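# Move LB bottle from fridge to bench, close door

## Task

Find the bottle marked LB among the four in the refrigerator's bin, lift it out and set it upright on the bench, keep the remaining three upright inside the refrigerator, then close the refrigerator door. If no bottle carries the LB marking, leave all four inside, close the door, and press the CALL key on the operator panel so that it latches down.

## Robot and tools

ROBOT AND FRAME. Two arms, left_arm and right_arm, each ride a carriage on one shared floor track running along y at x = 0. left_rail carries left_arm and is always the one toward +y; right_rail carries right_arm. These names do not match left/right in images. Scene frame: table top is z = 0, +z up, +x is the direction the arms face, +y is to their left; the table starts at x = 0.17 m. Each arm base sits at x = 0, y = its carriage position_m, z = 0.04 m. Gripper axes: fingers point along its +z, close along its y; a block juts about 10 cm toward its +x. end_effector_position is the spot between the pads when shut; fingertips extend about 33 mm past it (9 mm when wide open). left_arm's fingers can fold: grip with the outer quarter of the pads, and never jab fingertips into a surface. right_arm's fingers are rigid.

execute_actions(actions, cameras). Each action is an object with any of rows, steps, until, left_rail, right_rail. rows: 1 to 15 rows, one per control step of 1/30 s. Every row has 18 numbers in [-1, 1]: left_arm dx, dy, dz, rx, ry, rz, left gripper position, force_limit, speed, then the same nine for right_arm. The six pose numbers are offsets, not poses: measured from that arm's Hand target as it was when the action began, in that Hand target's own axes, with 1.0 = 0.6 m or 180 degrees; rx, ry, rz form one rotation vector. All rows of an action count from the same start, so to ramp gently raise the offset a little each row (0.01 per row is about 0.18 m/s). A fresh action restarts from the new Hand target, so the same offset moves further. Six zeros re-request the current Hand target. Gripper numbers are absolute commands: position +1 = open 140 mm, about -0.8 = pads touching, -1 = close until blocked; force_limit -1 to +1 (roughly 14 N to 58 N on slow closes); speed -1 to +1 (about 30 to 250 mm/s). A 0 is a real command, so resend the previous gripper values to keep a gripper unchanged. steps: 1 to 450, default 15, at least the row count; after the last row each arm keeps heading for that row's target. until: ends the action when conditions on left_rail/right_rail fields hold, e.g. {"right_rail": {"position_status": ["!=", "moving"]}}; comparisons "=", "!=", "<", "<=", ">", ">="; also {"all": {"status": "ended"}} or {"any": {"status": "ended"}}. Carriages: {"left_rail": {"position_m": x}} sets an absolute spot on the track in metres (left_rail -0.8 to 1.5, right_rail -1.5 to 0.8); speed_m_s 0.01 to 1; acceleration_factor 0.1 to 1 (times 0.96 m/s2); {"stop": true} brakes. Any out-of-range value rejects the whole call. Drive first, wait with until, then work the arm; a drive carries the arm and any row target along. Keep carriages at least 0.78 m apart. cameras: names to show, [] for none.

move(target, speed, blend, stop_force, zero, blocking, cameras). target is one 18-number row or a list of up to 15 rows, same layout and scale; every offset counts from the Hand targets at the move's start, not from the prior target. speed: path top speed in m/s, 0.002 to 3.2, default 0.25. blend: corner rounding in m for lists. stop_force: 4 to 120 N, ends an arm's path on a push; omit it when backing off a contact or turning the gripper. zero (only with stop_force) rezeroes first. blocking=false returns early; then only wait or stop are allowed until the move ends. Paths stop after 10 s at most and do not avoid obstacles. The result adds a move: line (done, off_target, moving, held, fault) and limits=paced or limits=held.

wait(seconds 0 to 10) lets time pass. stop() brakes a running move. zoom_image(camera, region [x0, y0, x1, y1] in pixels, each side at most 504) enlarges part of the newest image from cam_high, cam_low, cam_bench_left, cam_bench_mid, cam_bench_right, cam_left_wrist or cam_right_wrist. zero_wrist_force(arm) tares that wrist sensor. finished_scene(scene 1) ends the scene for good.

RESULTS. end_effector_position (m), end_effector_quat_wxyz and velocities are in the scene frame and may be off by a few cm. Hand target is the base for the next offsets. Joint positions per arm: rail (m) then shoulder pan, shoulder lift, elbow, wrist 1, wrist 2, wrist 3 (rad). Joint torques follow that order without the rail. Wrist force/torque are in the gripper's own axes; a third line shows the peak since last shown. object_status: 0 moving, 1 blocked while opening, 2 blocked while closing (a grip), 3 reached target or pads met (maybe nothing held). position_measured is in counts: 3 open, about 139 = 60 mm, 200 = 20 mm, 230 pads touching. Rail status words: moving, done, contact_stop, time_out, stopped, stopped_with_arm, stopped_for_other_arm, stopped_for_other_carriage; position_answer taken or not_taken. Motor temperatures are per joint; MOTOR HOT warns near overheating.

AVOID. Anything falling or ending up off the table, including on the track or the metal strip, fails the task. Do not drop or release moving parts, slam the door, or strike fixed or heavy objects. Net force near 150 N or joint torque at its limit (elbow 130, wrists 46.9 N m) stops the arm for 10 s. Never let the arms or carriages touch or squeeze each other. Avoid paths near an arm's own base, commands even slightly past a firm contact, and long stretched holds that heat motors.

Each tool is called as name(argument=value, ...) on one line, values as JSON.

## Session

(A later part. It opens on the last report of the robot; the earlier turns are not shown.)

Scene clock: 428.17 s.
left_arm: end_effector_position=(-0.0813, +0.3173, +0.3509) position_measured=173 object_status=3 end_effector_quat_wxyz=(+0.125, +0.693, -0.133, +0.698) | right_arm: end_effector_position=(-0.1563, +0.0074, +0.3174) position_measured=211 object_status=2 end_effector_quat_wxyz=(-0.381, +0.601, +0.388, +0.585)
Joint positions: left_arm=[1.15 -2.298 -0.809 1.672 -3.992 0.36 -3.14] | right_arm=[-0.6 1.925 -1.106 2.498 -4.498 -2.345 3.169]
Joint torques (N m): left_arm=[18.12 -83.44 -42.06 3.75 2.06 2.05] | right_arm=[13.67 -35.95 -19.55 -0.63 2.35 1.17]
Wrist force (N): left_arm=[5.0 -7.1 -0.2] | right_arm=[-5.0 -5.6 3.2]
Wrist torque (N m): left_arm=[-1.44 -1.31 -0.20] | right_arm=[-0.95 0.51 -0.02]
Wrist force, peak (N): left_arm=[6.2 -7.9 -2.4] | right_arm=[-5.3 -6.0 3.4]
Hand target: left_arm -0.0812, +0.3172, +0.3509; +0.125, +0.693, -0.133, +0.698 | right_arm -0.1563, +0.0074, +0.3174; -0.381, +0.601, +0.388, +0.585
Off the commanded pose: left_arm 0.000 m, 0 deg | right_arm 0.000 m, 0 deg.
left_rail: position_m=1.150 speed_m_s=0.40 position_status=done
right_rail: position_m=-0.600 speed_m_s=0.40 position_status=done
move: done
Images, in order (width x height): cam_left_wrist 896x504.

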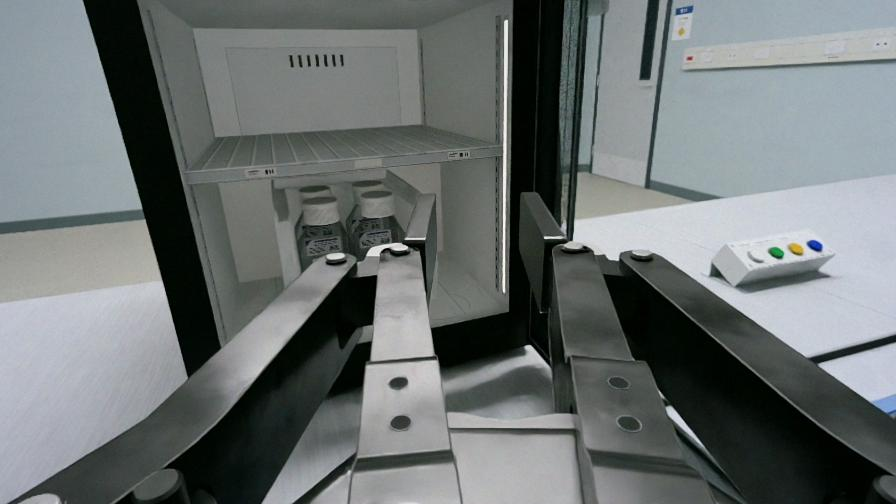

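move(target=[-0.05,-0.06,0.1,0.06,0,0,1,0,0,0,0,0,0,0,0,-0.98,0.4,-1], speed=0.25, cameras=["cam_left_wrist"])

zoom_image(camera="cam_left_wrist", region=[310, 130, 610, 380])

Scene clock: 432.07 s.
left_arm: end_effector_position=(-0.0121, +0.3297, +0.3216) position_measured=3 object_status=0 end_effector_quat_wxyz=(+0.059, +0.702, -0.067, +0.707) | right_arm: end_effector_position=(-0.1563, +0.0074, +0.3174) position_measured=211 object_status=2 end_effector_quat_wxyz=(-0.381, +0.601, +0.388, +0.585)
Joint positions: left_arm=[1.15 -2.209 -0.749 1.623 -4.001 0.46 -3.143] | right_arm=[-0.6 1.925 -1.106 2.498 -4.498 -2.345 3.169]
Joint torques (N m): left_arm=[18.78 -83.37 -37.72 -0.75 2.75 0.92] | right_arm=[12.27 -38.06 -17.94 -0.52 1.7 1.93]
Wrist force (N): left_arm=[4.9 -7.4 0.0] | right_arm=[-5.5 -5.3 3.2]
Wrist torque (N m): left_arm=[-1.53 -1.21 0.12] | right_arm=[-0.89 0.63 -0.02]
Wrist force, peak (N): left_arm=[5.7 -7.2 -1.9] | right_arm=[-5.2 -5.9 3.3]
Hand target: left_arm -0.0120, +0.3297, +0.3216; +0.059, +0.702, -0.067, +0.707 | right_arm -0.1563, +0.0074, +0.3174; -0.381, +0.601, +0.388, +0.585
Off the commanded pose: left_arm 0.000 m, 0 deg | right_arm 0.000 m, 0 deg.
left_rail: position_m=1.150 speed_m_s=0.40 position_status=done
right_rail: position_m=-0.600 speed_m_s=0.40 position_status=done
move: done
Images, in order (width x height): cam_left_wrist 896x504.

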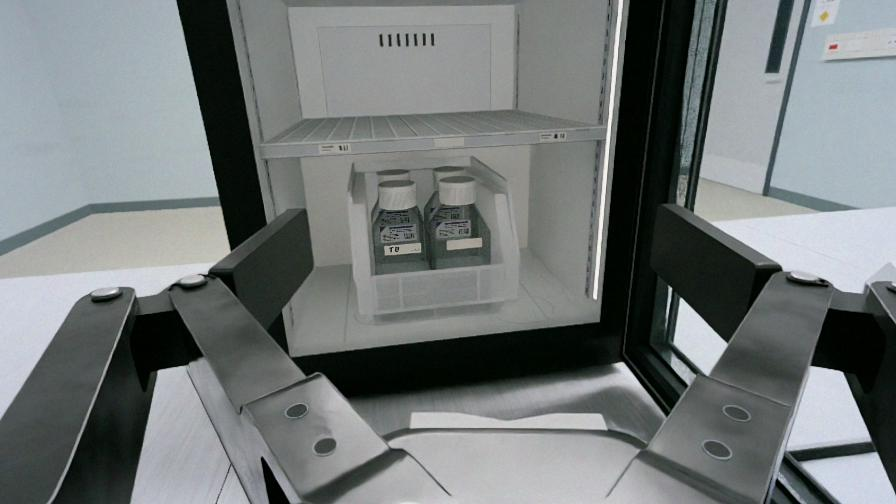

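Scaled by 1.680 from the camera's 896x504 image, which has a finer 1280x720 frame.

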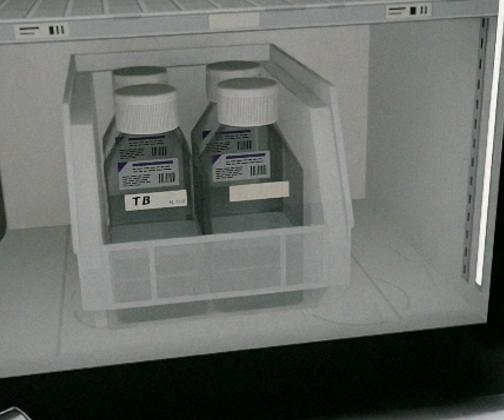

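zoom_image(camera="cam_left_wrist", region=[360, 155, 510, 285])

Scaled by 3.360 from the camera's 896x504 image, which has a finer 1280x720 frame.

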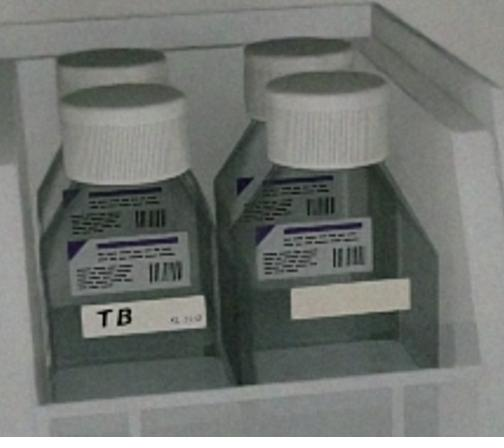

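move(target=[0.03,0.053,0.411,0.057,-0.067,0,1,0,0,0,0,0,0,0,0,-0.98,0.4,-1], speed=0.2, stop_force=12, cameras=["cam_left_wrist"])

zoom_image(camera="cam_left_wrist", region=[330, 100, 610, 340])

Scene clock: 451.70 s.
left_arm: end_effector_position=(+0.2249, +0.2544, +0.3408) position_measured=3 object_status=3 end_effector_quat_wxyz=(-0.011, +0.774, -0.009, +0.633) | right_arm: end_effector_position=(-0.1563, +0.0074, +0.3174) position_measured=211 object_status=2 end_effector_quat_wxyz=(-0.381, +0.601, +0.388, +0.585)
Joint positions: left_arm=[1.15 -1.885 -0.698 1.263 -4.281 0.376 -2.571] | right_arm=[-0.6 1.925 -1.106 2.498 -4.498 -2.345 3.169]
Joint torques (N m): left_arm=[19.54 -96.27 -45.94 0.89 0.47 1.98] | right_arm=[9.87 -37.93 -18.75 -0.64 1.94 1.5]
Wrist force (N): left_arm=[4.8 -6.9 -0.8] | right_arm=[-4.9 -5.4 3.2]
Wrist torque (N m): left_arm=[-1.47 -1.23 -0.24] | right_arm=[-0.90 0.50 -0.02]
Wrist force, peak (N): left_arm=[4.6 -7.7 -1.9] | right_arm=[-5.4 -6.0 3.3]
Hand target: left_arm +0.2249, +0.2544, +0.3408; -0.011, +0.774, -0.009, +0.633 | right_arm -0.1563, +0.0074, +0.3174; -0.381, +0.601, +0.388, +0.585
Off the commanded pose: left_arm 0.000 m, 0 deg | right_arm 0.000 m, 0 deg.
left_rail: position_m=1.150 speed_m_s=0.40 position_status=done
right_rail: position_m=-0.600 speed_m_s=0.40 position_status=done
move: done
Images, in order (width x height): cam_left_wrist 896x504.

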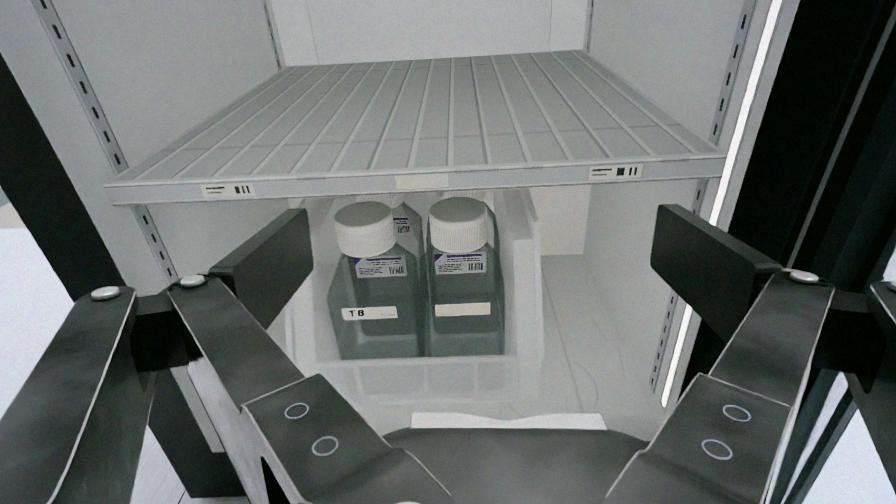

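Scaled by 1.800 from the camera's 896x504 image, which has a finer 1280x720 frame.

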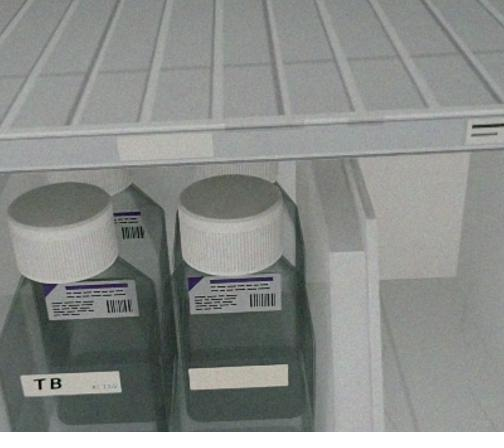

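move(target=[-0.0675,-0.286,0.011,-0.175,0.0217,0.0308,1,0,0,0,0,0,0,0,0,-0.98,0.4,-1], speed=0.2, cameras=["cam_left_wrist"])

zoom_image(camera="cam_left_wrist", region=[330, 120, 610, 340])

Scene clock: 470.57 s.
left_arm: end_effector_position=(+0.2232, +0.4272, +0.3049) position_measured=3 object_status=3 end_effector_quat_wxyz=(+0.169, +0.725, -0.218, +0.631) | right_arm: end_effector_position=(-0.1563, +0.0074, +0.3174) position_measured=211 object_status=2 end_effector_quat_wxyz=(-0.381, +0.601, +0.388, +0.585)
Joint positions: left_arm=[1.15 -2.009 -1.263 1.982 -6.089 0.187 -0.874] | right_arm=[-0.6 1.925 -1.106 2.498 -4.498 -2.345 3.169]
Joint torques (N m): left_arm=[16.85 -78.28 -26.93 0.58 0.02 1.84] | right_arm=[9.67 -37.66 -18.76 -0.85 1.65 0.89]
Wrist force (N): left_arm=[4.6 -6.9 -0.5] | right_arm=[-5.2 -5.7 3.2]
Wrist torque (N m): left_arm=[-1.43 -1.14 -0.22] | right_arm=[-0.96 0.56 -0.02]
Wrist force, peak (N): left_arm=[3.9 -8.2 -0.8] | right_arm=[-5.2 -6.1 3.4]
Hand target: left_arm +0.2233, +0.4272, +0.3049; +0.169, +0.725, -0.218, +0.631 | right_arm -0.1563, +0.0074, +0.3174; -0.381, +0.601, +0.388, +0.585
Off the commanded pose: left_arm 0.000 m, 0 deg | right_arm 0.000 m, 0 deg.
left_rail: position_m=1.150 speed_m_s=0.40 position_status=done
right_rail: position_m=-0.600 speed_m_s=0.40 position_status=done
move: done
Images, in order (width x height): cam_left_wrist 896x504.

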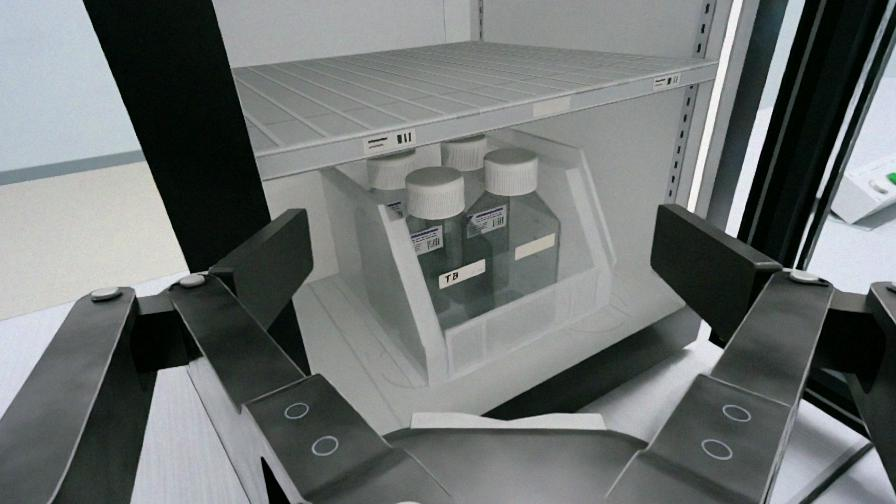

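Scaled by 1.800 from the camera's 896x504 image, which has a finer 1280x720 frame.

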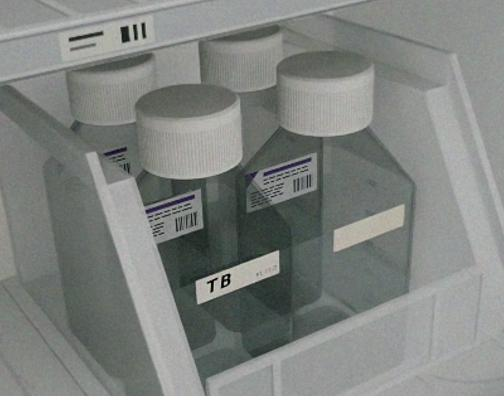

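move(target=[-0.187,0.15,0.142,0.0946,0.0883,0,1,0,0,0,0,0,0,0,0,-0.98,0.4,-1], speed=0.2, cameras=["cam_left_wrist"])

zoom_image(camera="cam_left_wrist", region=[330, 130, 610, 350])

Scene clock: 498.30 s.
left_arm: end_effector_position=(+0.2350, +0.3181, +0.1788) position_measured=3 object_status=3 end_effector_quat_wxyz=(+0.089, +0.649, -0.097, +0.750) | right_arm: end_effector_position=(-0.1563, +0.0074, +0.3174) position_measured=211 object_status=2 end_effector_quat_wxyz=(-0.381, +0.601, +0.388, +0.585)
Joint positions: left_arm=[1.15 -1.927 -0.729 1.59 -6.138 -0.166 -0.969] | right_arm=[-0.6 1.925 -1.106 2.498 -4.498 -2.345 3.169]
Joint torques (N m): left_arm=[16.93 -85 -36.63 6.73 -5.49 -2.98] | right_arm=[8.95 -40.35 -18.51 -1.28 1.85 0.5]
Wrist force (N): left_arm=[5.1 -7.1 0.2] | right_arm=[-5.0 -5.6 3.4]
Wrist torque (N m): left_arm=[-1.45 -1.19 0.10] | right_arm=[-0.95 0.52 -0.02]
Wrist force, peak (N): left_arm=[6.8 -8.4 -1.5] | right_arm=[-5.3 -6.1 3.2]
Hand target: left_arm +0.2350, +0.3181, +0.1788; +0.089, +0.648, -0.097, +0.750 | right_arm -0.1563, +0.0074, +0.3174; -0.381, +0.601, +0.388, +0.585
Off the commanded pose: left_arm 0.000 m, 0 deg | right_arm 0.000 m, 0 deg.
left_rail: position_m=1.150 speed_m_s=0.40 position_status=done
right_rail: position_m=-0.600 speed_m_s=0.40 position_status=done
move: done
Images, in order (width x height): cam_left_wrist 896x504.

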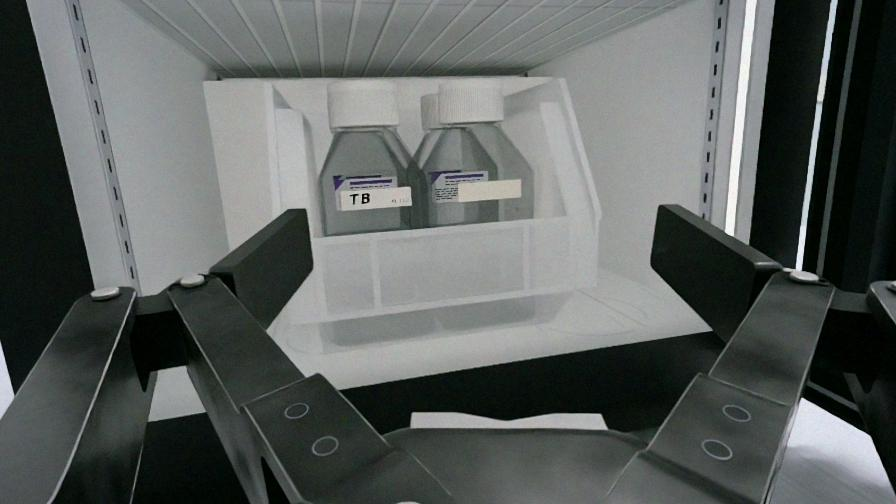

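Scaled by 1.800 from the camera's 896x504 image, which has a finer 1280x720 frame.

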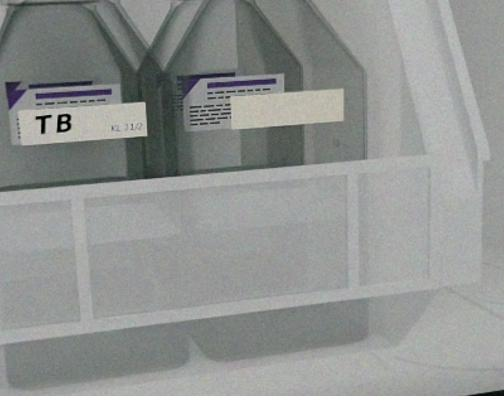

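zoom_image(camera="cam_left_wrist", region=[315, 70, 455, 240])

zoom_image(camera="cam_left_wrist", region=[400, 70, 550, 240])

Scaled by 2.965 from the camera's 896x504 image, which has a finer 1280x720 frame.

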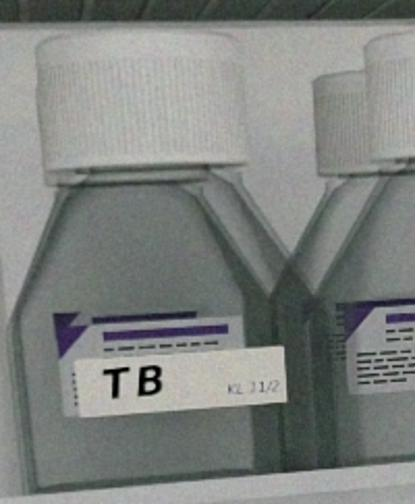

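Scaled by 2.965 from the camera's 896x504 image, which has a finer 1280x720 frame.

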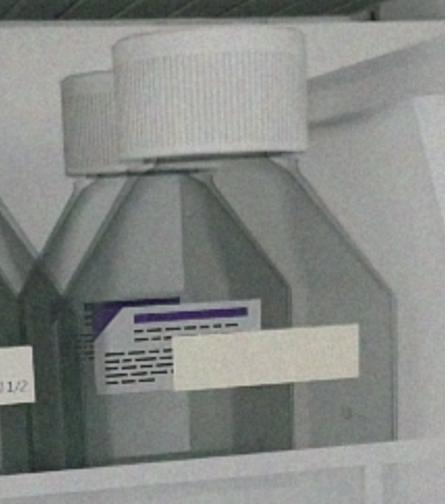

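move(target=[[0.361,0.088,-0.161,0.04,-0.19,-0.02,-0.8,-1,0,0,0,0,0,0,0,-0.98,0.4,-1],[0.157,0.012,0.1135,0.0794,-0.3752,-0.0387,-0.8,-1,0,0,0,0,0,0,0,-0.98,0.4,-1]], blend=[0.04,0], speed=0.25, cameras=["cam_left_wrist","cam_high"])

zoom_image(camera="cam_left_wrist", region=[300, 50, 600, 420])

Scene clock: 633.40 s.
left_arm: end_effector_position=(+0.2847, +0.2941, +0.2814) position_measured=229 object_status=3 end_effector_quat_wxyz=(-0.014, +0.965, -0.004, +0.264) end_effector_velocity=(+0.000, +0.001, +0.001) end_effector_angular_velocity=(+0.003, -0.001, +0.001) | right_arm: end_effector_position=(-0.1563, +0.0074, +0.3174) position_measured=211 object_status=2 end_effector_quat_wxyz=(-0.381, +0.601, +0.388, +0.585)
Joint positions: left_arm=[1.15 -1.644 -0.833 1.023 -4.831 1.041 -1.655] | right_arm=[-0.6 1.925 -1.106 2.498 -4.498 -2.345 3.169]
Joint velocities: left_arm=[0 0 0.001 -0.002 0.005 -0.001 -0.002] | right_arm=[within noise]
Joint torques (N m): left_arm=[17.65 -93.87 -51.5 7.73 1.69 -3.37] | right_arm=[7.3 -38.82 -18.53 -1.58 1.39 0.81]
Wrist force (N): left_arm=[4.6 -6.5 -1.9] | right_arm=[-5.0 -5.7 3.1]
Wrist torque (N m): left_arm=[-1.47 -1.19 0.12] | right_arm=[-0.96 0.52 -0.03]
Wrist force, peak (N): left_arm=[6.5 -7.3 -1.6] | right_arm=[-5.4 -5.9 3.4]
Hand target: left_arm +0.2847, +0.2940, +0.2814; -0.014, +0.965, -0.004, +0.264 | right_arm -0.1563, +0.0074, +0.3174; -0.381, +0.601, +0.388, +0.585
Off the commanded pose: left_arm 0.000 m, 0 deg | right_arm 0.000 m, 0 deg.
left_rail: position_m=1.150 speed_m_s=0.40 position_status=done
right_rail: position_m=-0.600 speed_m_s=0.40 position_status=done
move: done; limits=paced
Images, in order (width x height): cam_high 896x504, cam_left_wrist 896x504.

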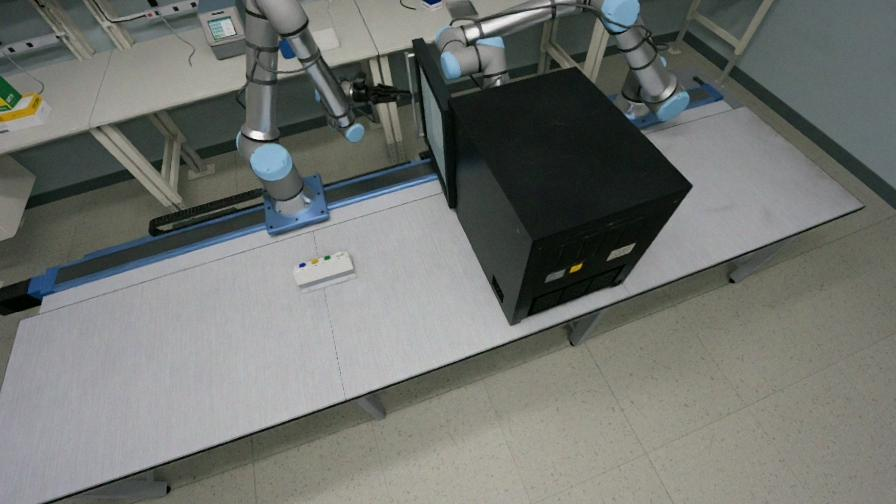

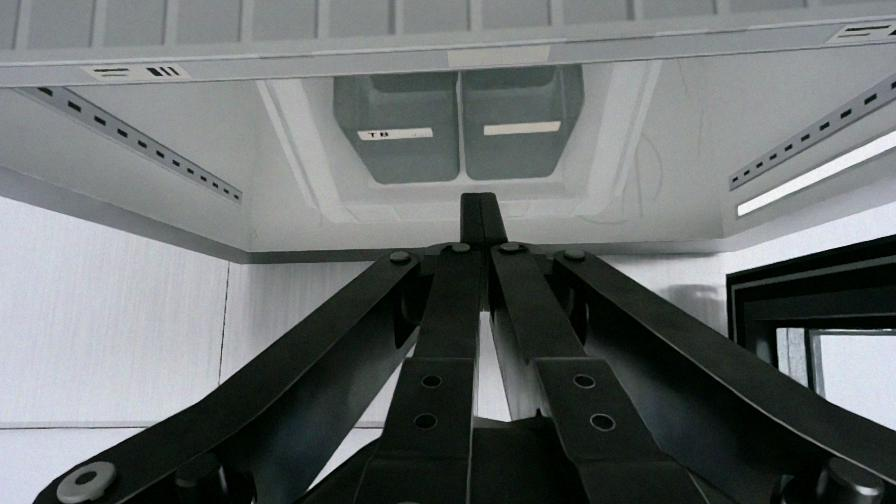

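Scaled by 1.362 from the camera's 896x504 image, which has a finer 1280x720 frame.

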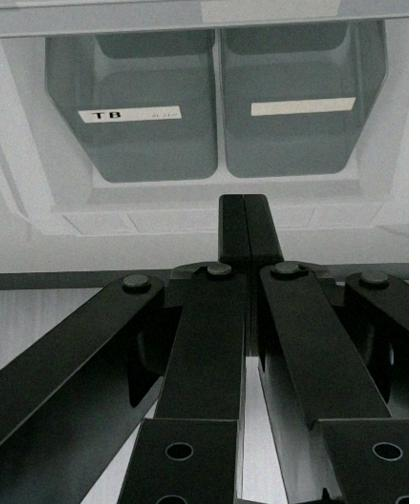

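move(target=[0,0,0.167,0,0,0,-0.8,-1,0,0,0,0,0,0,0,-0.98,0.4,-1], speed=0.06, stop_force=6, cameras=["cam_left_wrist"])

zoom_image(camera="cam_left_wrist", region=[300, 50, 660, 300])

Scene clock: 638.87 s.
left_arm: end_effector_position=(+0.3304, +0.2963, +0.2040) position_measured=229 object_status=3 end_effector_quat_wxyz=(-0.014, +0.965, -0.004, +0.264) | right_arm: end_effector_position=(-0.1563, +0.0074, +0.3174) position_measured=211 object_status=2 end_effector_quat_wxyz=(-0.381, +0.601, +0.388, +0.585)
Joint positions: left_arm=[1.15 -1.591 -0.79 1.081 -4.963 1.038 -1.593] | right_arm=[-0.6 1.925 -1.106 2.498 -4.498 -2.345 3.169]
Joint torques (N m): left_arm=[-17.38 -127.34 -50.35 7.61 -3.61 -2.43] | right_arm=[3.68 -46.62 -17.34 -5.71 -1.82 0.68]
Wrist force (N): left_arm=[3.6 -6.8 -2.4] | right_arm=[-7.3 -5.0 3.6]
Wrist torque (N m): left_arm=[-1.54 -0.93 0.12] | right_arm=[-0.93 0.48 -0.02]
Wrist force, peak (N): left_arm=[14.0 -6.8 -29.4] | right_arm=[-10.5 -8.2 2.0]
Hand target: left_arm +0.3304, +0.2963, +0.2040; -0.014, +0.965, -0.004, +0.264 (not the last commanded pose) | right_arm -0.1563, +0.0074, +0.3174; -0.381, +0.601, +0.388, +0.585
Off the commanded pose: left_arm 0.010 m, 0 deg | right_arm 0.000 m, 0 deg.
left_rail: position_m=1.150 speed_m_s=0.40 position_status=done
right_rail: position_m=-0.600 speed_m_s=0.40 position_status=done
move: contact (left_arm)
Images, in order (width x height): cam_left_wrist 896x504.

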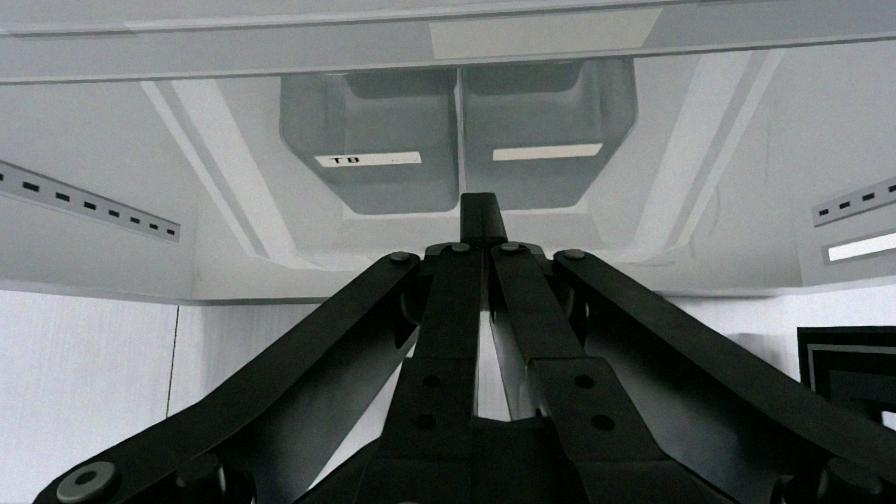

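Scaled by 1.400 from the camera's 896x504 image, which has a finer 1280x720 frame.

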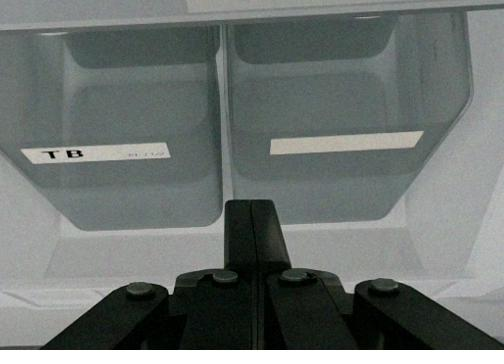

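move(target=[[0,0,0.0097,0,0,0,-0.8,-1,0,0,0,0,0,0,0,-0.98,0.4,-1],[-0.07,0,-0.03,0,0,0,-0.8,-1,0,0,0,0,0,0,0,-0.98,0.4,-1]], speed=0.04, stop_force=35, cameras=["cam_left_wrist"])

Scene clock: 650.87 s.
left_arm: end_effector_position=(+0.2851, +0.2965, +0.1982) position_measured=229 object_status=3 end_effector_quat_wxyz=(-0.014, +0.965, -0.004, +0.264) | right_arm: end_effector_position=(-0.1563, +0.0074, +0.3174) position_measured=211 object_status=2 end_effector_quat_wxyz=(-0.381, +0.601, +0.388, +0.585)
Joint positions: left_arm=[1.15 -1.644 -0.798 1.113 -4.955 1.041 -1.654] | right_arm=[-0.6 1.925 -1.106 2.498 -4.498 -2.345 3.169]
Joint torques (N m): left_arm=[-27.46 -113.25 -29.43 5.44 7.02 -2.89] | right_arm=[-6.91 -65.4 -18.26 -5.86 -1.52 0.42]
Wrist force (N): left_arm=[21.1 -7.5 -9.0] | right_arm=[-9.3 -7.8 2.2]
Wrist torque (N m): left_arm=[-1.53 -0.57 0.13] | right_arm=[-0.88 0.47 -0.02]
Wrist force, peak (N): left_arm=[23.9 -5.7 -10.5] | right_arm=[-9.8 -8.6 1.8]
Hand target: left_arm +0.2851, +0.2965, +0.1982; -0.014, +0.965, -0.004, +0.264 | right_arm -0.1563, +0.0074, +0.3174; -0.381, +0.601, +0.388, +0.585
Off the commanded pose: left_arm 0.000 m, 0 deg | right_arm 0.000 m, 0 deg.
left_rail: position_m=1.150 speed_m_s=0.40 position_status=done
right_rail: position_m=-0.600 speed_m_s=0.40 position_status=done
move: done
Images, in order (width x height): cam_left_wrist 896x504.

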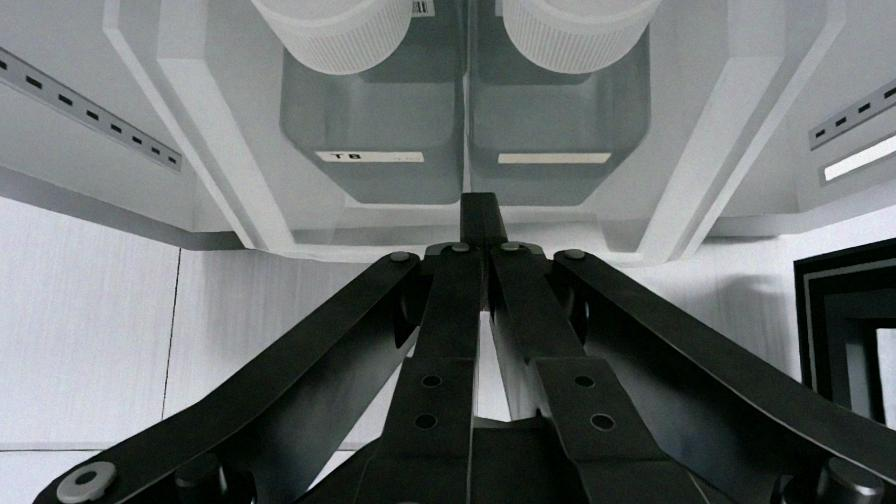

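move(target=[-0.0722,0,-0.0417,0,0,0,-0.8,-1,0,0,0,0,0,0,0,-0.98,0.4,-1], speed=0.04, stop_force=40, cameras=["cam_left_wrist"])

Scene clock: 655.17 s.
left_arm: end_effector_position=(+0.2350, +0.2966, +0.1977) position_measured=229 object_status=3 end_effector_quat_wxyz=(-0.014, +0.965, -0.004, +0.264) | right_arm: end_effector_position=(-0.1563, +0.0074, +0.3174) position_measured=211 object_status=2 end_effector_quat_wxyz=(-0.381, +0.601, +0.388, +0.585)
Joint positions: left_arm=[1.15 -1.702 -0.805 1.134 -4.935 1.046 -1.722] | right_arm=[-0.6 1.925 -1.106 2.498 -4.498 -2.345 3.169]
Joint torques (N m): left_arm=[-22.56 -124.45 -35.18 7.47 3.47 -3.29] | right_arm=[-11.34 -66.13 -18.23 -6.11 0.82 0.47]
Wrist force (N): left_arm=[11.2 -6.7 0.1] | right_arm=[-7.4 -6.8 2.4]
Wrist torque (N m): left_arm=[-1.52 -0.76 0.13] | right_arm=[-0.89 0.46 -0.02]
Wrist force, peak (N): left_arm=[22.2 -7.4 -9.4] | right_arm=[-9.6 -8.1 2.4]
Hand target: left_arm +0.2350, +0.2966, +0.1977; -0.014, +0.965, -0.004, +0.264 | right_arm -0.1563, +0.0074, +0.3174; -0.381, +0.601, +0.388, +0.585
Off the commanded pose: left_arm 0.000 m, 0 deg | right_arm 0.000 m, 0 deg.
left_rail: position_m=1.150 speed_m_s=0.40 position_status=done
right_rail: position_m=-0.600 speed_m_s=0.40 position_status=done
move: done
Images, in order (width x height): cam_left_wrist 896x504.

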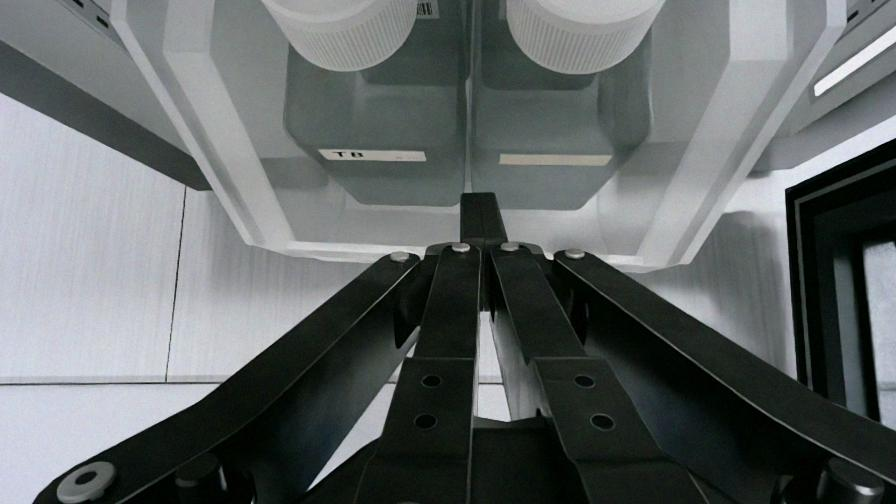

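move(target=[-0.0361,0,-0.0208,0,0,0,-0.8,-1,0,0,0,0,0,0,0,-0.98,0.4,-1], speed=0.04, stop_force=40, cameras=["cam_left_wrist"])

Scene clock: 662.80 s.
left_arm: end_effector_position=(+0.2101, +0.2966, +0.1974) position_measured=229 object_status=3 end_effector_quat_wxyz=(-0.014, +0.965, -0.004, +0.264) | right_arm: end_effector_position=(-0.1563, +0.0074, +0.3174) position_measured=211 object_status=2 end_effector_quat_wxyz=(-0.381, +0.601, +0.388, +0.585)
Joint positions: left_arm=[1.15 -1.731 -0.807 1.141 -4.924 1.049 -1.756] | right_arm=[-0.6 1.925 -1.106 2.498 -4.498 -2.345 3.169]
Joint torques (N m): left_arm=[-18.78 -114.75 -31.87 7.27 1.85 -3.03] | right_arm=[-8.27 -64.08 -18.02 -5.47 1.24 0.01]
Wrist force (N): left_arm=[6.8 -6.9 -7.1] | right_arm=[-7.8 -5.6 3.2]
Wrist torque (N m): left_arm=[-1.51 -1.05 0.12] | right_arm=[-0.95 0.42 -0.02]
Wrist force, peak (N): left_arm=[11.7 -6.7 0.9] | right_arm=[-7.8 -7.3 2.7]
Hand target: left_arm +0.2101, +0.2966, +0.1974; -0.014, +0.965, -0.004, +0.264 | right_arm -0.1563, +0.0074, +0.3174; -0.381, +0.601, +0.388, +0.585
Off the commanded pose: left_arm 0.000 m, 0 deg | right_arm 0.000 m, 0 deg.
left_rail: position_m=1.150 speed_m_s=0.40 position_status=done
right_rail: position_m=-0.600 speed_m_s=0.40 position_status=done
move: done
Images, in order (width x height): cam_left_wrist 896x504.

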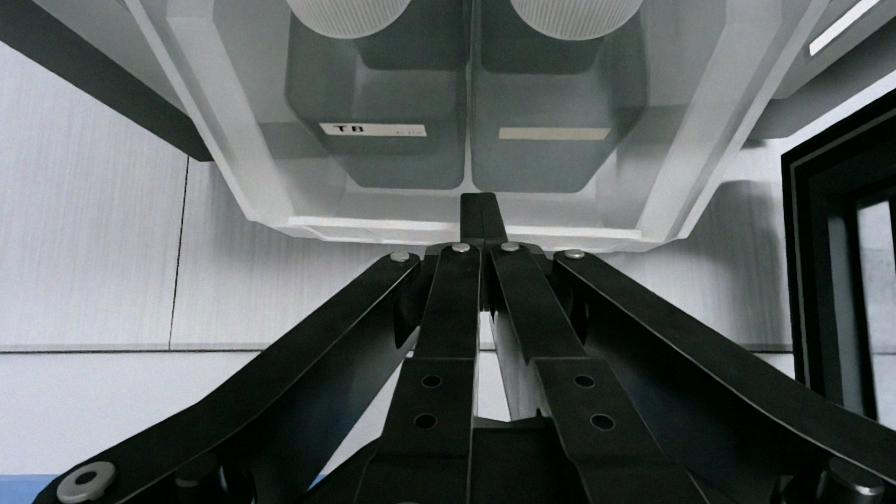

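zoom_image(camera="cam_left_wrist", region=[300, 130, 660, 290])

execute_actions(actions=[], cameras=["cam_right_wrist","cam_high"])

Scaled by 1.400 from the camera's 896x504 image, which has a finer 1280x720 frame.

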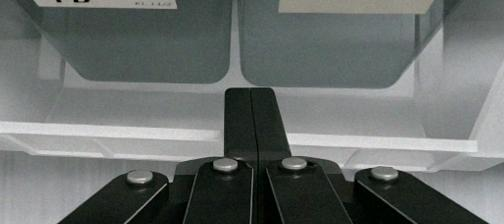

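Scene clock: 666.37 s.
left_arm: end_effector_position=(+0.2100, +0.2966, +0.1974) position_measured=229 object_status=3 end_effector_quat_wxyz=(-0.014, +0.965, -0.004, +0.264) | right_arm: end_effector_position=(-0.1563, +0.0074, +0.3174) position_measured=211 object_status=2 end_effector_quat_wxyz=(-0.381, +0.601, +0.388, +0.585)
Joint positions: left_arm=[1.15 -1.731 -0.807 1.141 -4.924 1.049 -1.756] | right_arm=[-0.6 1.925 -1.106 2.498 -4.498 -2.345 3.169]
Joint velocities: within noise
Joint torques (N m): left_arm=[-19.6 -90.49 -31.8 6.71 0.51 -3.03] | right_arm=[-7.82 -64.04 -19.64 -5.53 1.05 0.77]
Motor temperatures (°C): left_arm=[32 33 40 39 28 29] | right_arm=[31 31 33 33 36 32]
Wrist force (N): left_arm=[6.8 -6.9 -7.2] | right_arm=[-8.1 -5.7 3.5]
Wrist torque (N m): left_arm=[-1.51 -1.06 0.11] | right_arm=[-0.97 0.49 -0.02]
Wrist force, peak (N): left_arm=[7.1 -7.4 -7.2] | right_arm=[-8.2 -6.0 3.4]
Hand target: left_arm +0.2101, +0.2966, +0.1974; -0.014, +0.965, -0.004, +0.264 | right_arm -0.1563, +0.0074, +0.3174; -0.381, +0.601, +0.388, +0.585
Tool commands: left_gripper/position=-0.8 left_gripper/force_limit=-1.0 left_gripper/speed=+0.0 right_gripper/position=-0.98 right_gripper/force_limit=+0.4 right_gripper/speed=-1.0
Off the commanded pose: left_arm 0.000 m, 0 deg | right_arm 0.000 m, 0 deg.
left_rail: position_m=1.150 speed_m_s=0.40 position_status=done
right_rail: position_m=-0.600 speed_m_s=0.40 position_status=done
Images, in order (width x height): cam_high 896x504, cam_right_wrist 896x504.

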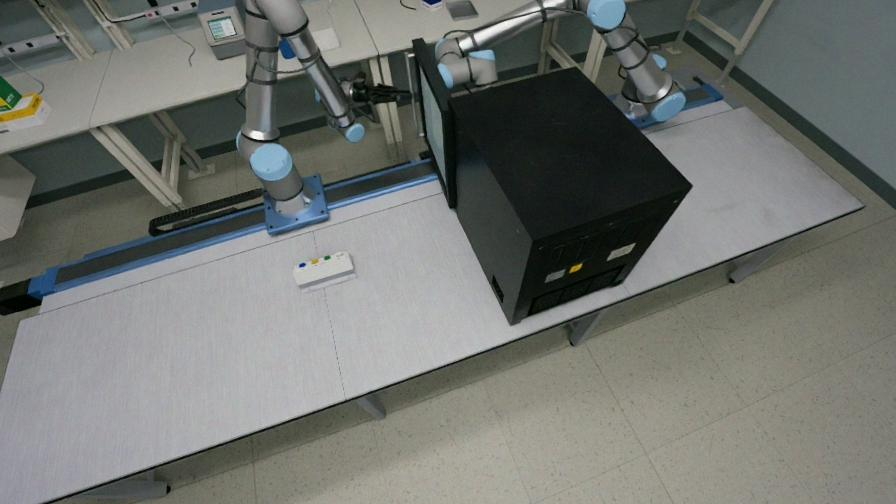

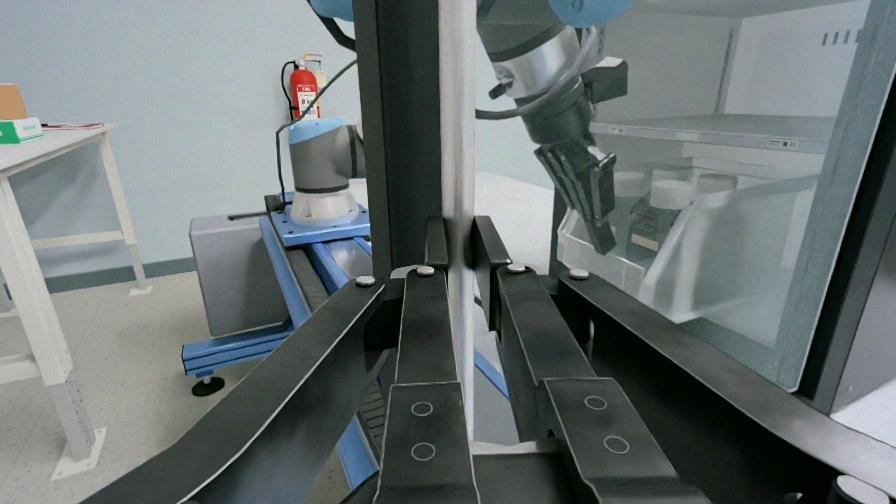

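zoom_image(camera="cam_right_wrist", region=[520, 80, 860, 400])

Scaled by 1.482 from the camera's 896x504 image, which has a finer 1280x720 frame.

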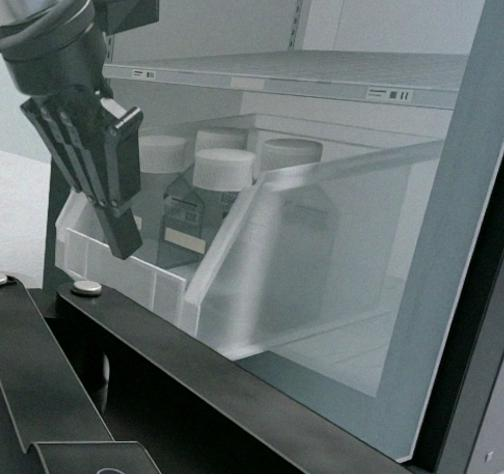

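move(target=[[0.0333,0,-0.0577,0,0,0,-0.8,-1,0,0,0,0,0,0,0,-0.98,0.4,-1],[0.0483,0,-0.0457,0,0,0,-0.8,-1,0,0,0,0,0,0,0,-0.98,0.4,-1],[0.0483,0,0.06,0,0,0,-0.8,-1,0,0,0,0,0,0,0,-0.98,0.4,-1]], speed=0.05, stop_force=8, cameras=["cam_left_wrist","cam_right_wrist"])

zoom_image(camera="cam_right_wrist", region=[520, 80, 860, 400])

Scene clock: 681.87 s.
left_arm: end_effector_position=(+0.2533, +0.2970, +0.1811) position_measured=229 object_status=3 end_effector_quat_wxyz=(-0.014, +0.965, -0.004, +0.264) | right_arm: end_effector_position=(-0.1563, +0.0074, +0.3174) position_measured=211 object_status=2 end_effector_quat_wxyz=(-0.381, +0.601, +0.388, +0.585)
Joint positions: left_arm=[1.15 -1.681 -0.794 1.142 -4.967 1.044 -1.698] | right_arm=[-0.6 1.925 -1.106 2.498 -4.498 -2.345 3.169]
Joint torques (N m): left_arm=[19.88 -92.24 -34.19 1.83 -4.78 2.3] | right_arm=[-6.82 -63.1 -19 -5.29 0.93 0.02]
Wrist force (N): left_arm=[3.4 -7.4 -5.2] | right_arm=[-7.3 -5.2 3.4]
Wrist torque (N m): left_arm=[-1.50 -1.21 -0.21] | right_arm=[-0.95 0.47 -0.03]
Wrist force, peak (N): left_arm=[7.4 -7.1 -7.4] | right_arm=[-8.3 -5.9 3.1]
Hand target: left_arm +0.2533, +0.2970, +0.1811; -0.014, +0.965, -0.004, +0.264 | right_arm -0.1563, +0.0074, +0.3174; -0.381, +0.601, +0.388, +0.585
Off the commanded pose: left_arm 0.000 m, 0 deg | right_arm 0.000 m, 0 deg.
left_rail: position_m=1.150 speed_m_s=0.40 position_status=done
right_rail: position_m=-0.600 speed_m_s=0.40 position_status=done
move: done
Images, in order (width x height): cam_left_wrist 896x504, cam_right_wrist 896x504.

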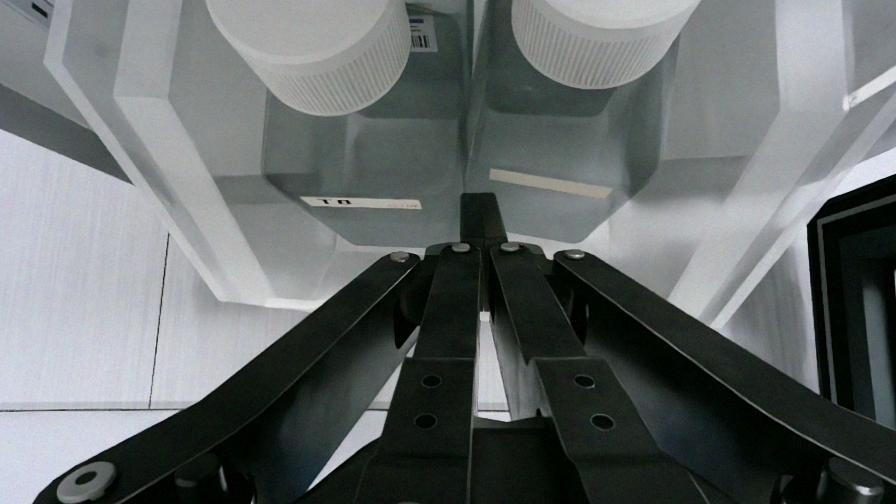

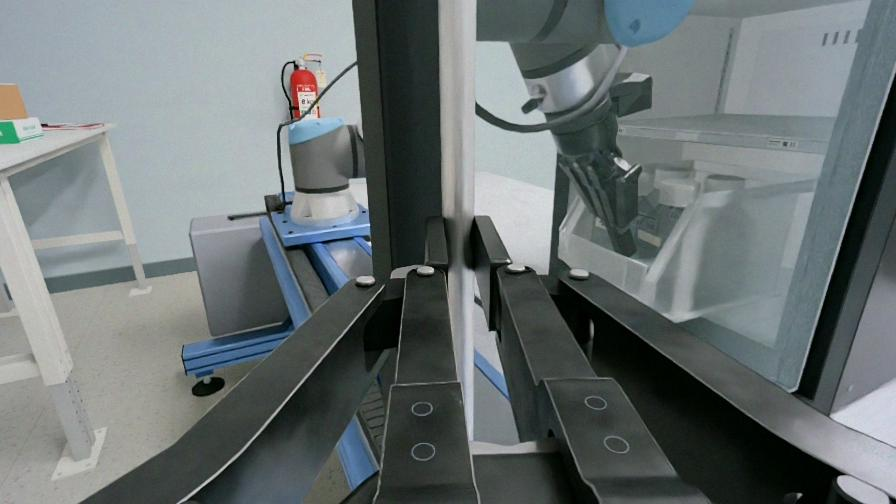

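Scaled by 1.482 from the camera's 896x504 image, which has a finer 1280x720 frame.

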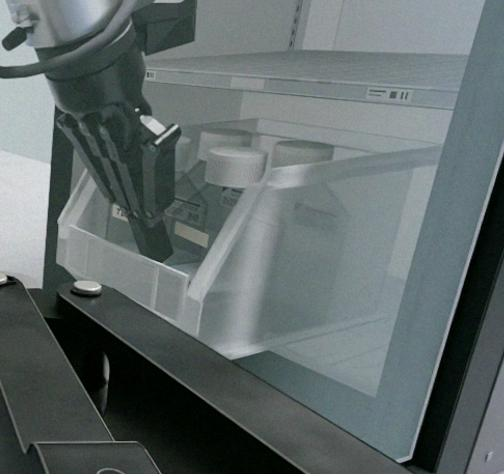

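move(target=[-0.0722,0,-0.0417,0,0,0,-0.8,-1,0,0,0,0,0,0,0,-0.98,0.4,-1], speed=0.04, stop_force=40, cameras=["cam_left_wrist","cam_right_wrist"])

zoom_image(camera="cam_right_wrist", region=[520, 80, 860, 400])

Scene clock: 687.50 s.
left_arm: end_effector_position=(+0.2033, +0.2971, +0.1806) position_measured=229 object_status=3 end_effector_quat_wxyz=(-0.014, +0.965, -0.004, +0.264) | right_arm: end_effector_position=(-0.1563, +0.0074, +0.3174) position_measured=211 object_status=2 end_effector_quat_wxyz=(-0.381, +0.601, +0.388, +0.585)
Joint positions: left_arm=[1.15 -1.739 -0.798 1.157 -4.944 1.05 -1.765] | right_arm=[-0.6 1.925 -1.106 2.498 -4.498 -2.345 3.169]
Joint torques (N m): left_arm=[-20.83 -127.63 -33.22 7.47 1.76 -3.16] | right_arm=[-5.11 -62.66 -19.21 -4.93 1.11 -0.43]
Wrist force (N): left_arm=[7.2 -6.1 -1.0] | right_arm=[-7.1 -6.5 3.0]
Wrist torque (N m): left_arm=[-1.42 -0.99 0.13] | right_arm=[-0.97 0.48 -0.02]
Wrist force, peak (N): left_arm=[11.6 -6.3 1.4] | right_arm=[-7.5 -7.7 2.0]
Hand target: left_arm +0.2033, +0.2971, +0.1806; -0.014, +0.965, -0.004, +0.264 | right_arm -0.1563, +0.0074, +0.3174; -0.381, +0.601, +0.388, +0.585
Off the commanded pose: left_arm 0.000 m, 0 deg | right_arm 0.000 m, 0 deg.
left_rail: position_m=1.150 speed_m_s=0.40 position_status=done
right_rail: position_m=-0.600 speed_m_s=0.40 position_status=done
move: done
Images, in order (width x height): cam_left_wrist 896x504, cam_right_wrist 896x504.

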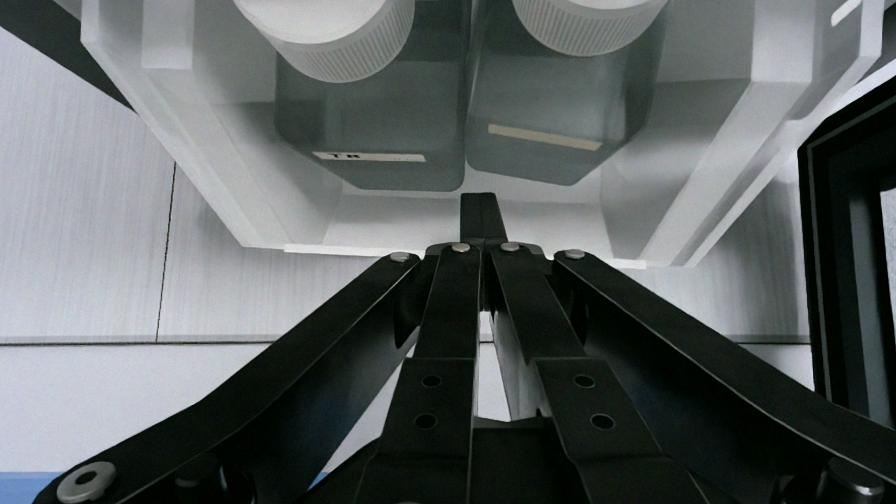

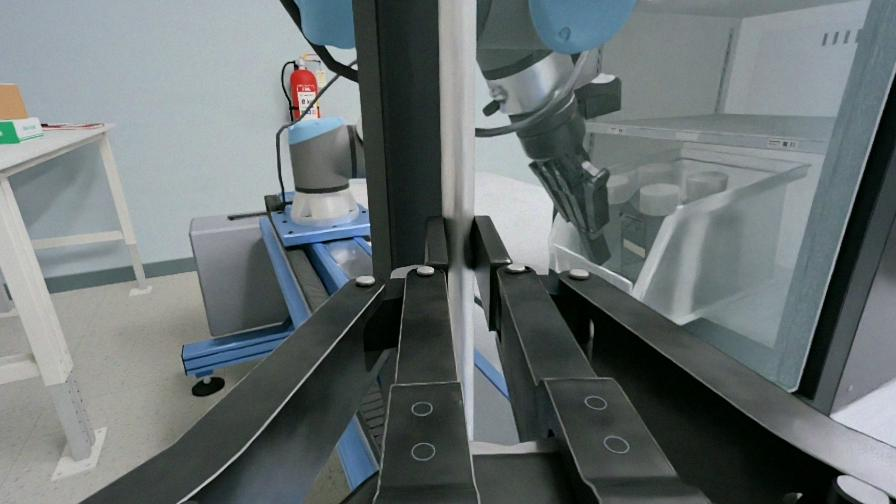

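Scaled by 1.482 from the camera's 896x504 image, which has a finer 1280x720 frame.

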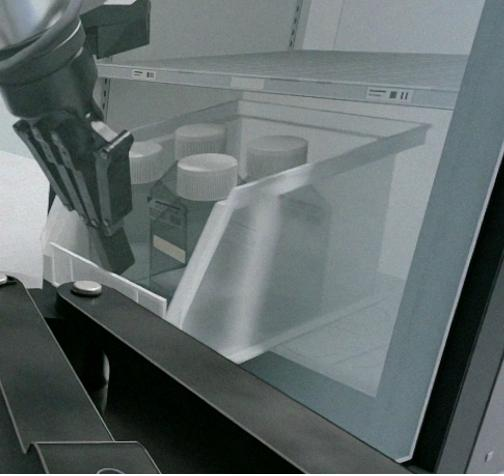

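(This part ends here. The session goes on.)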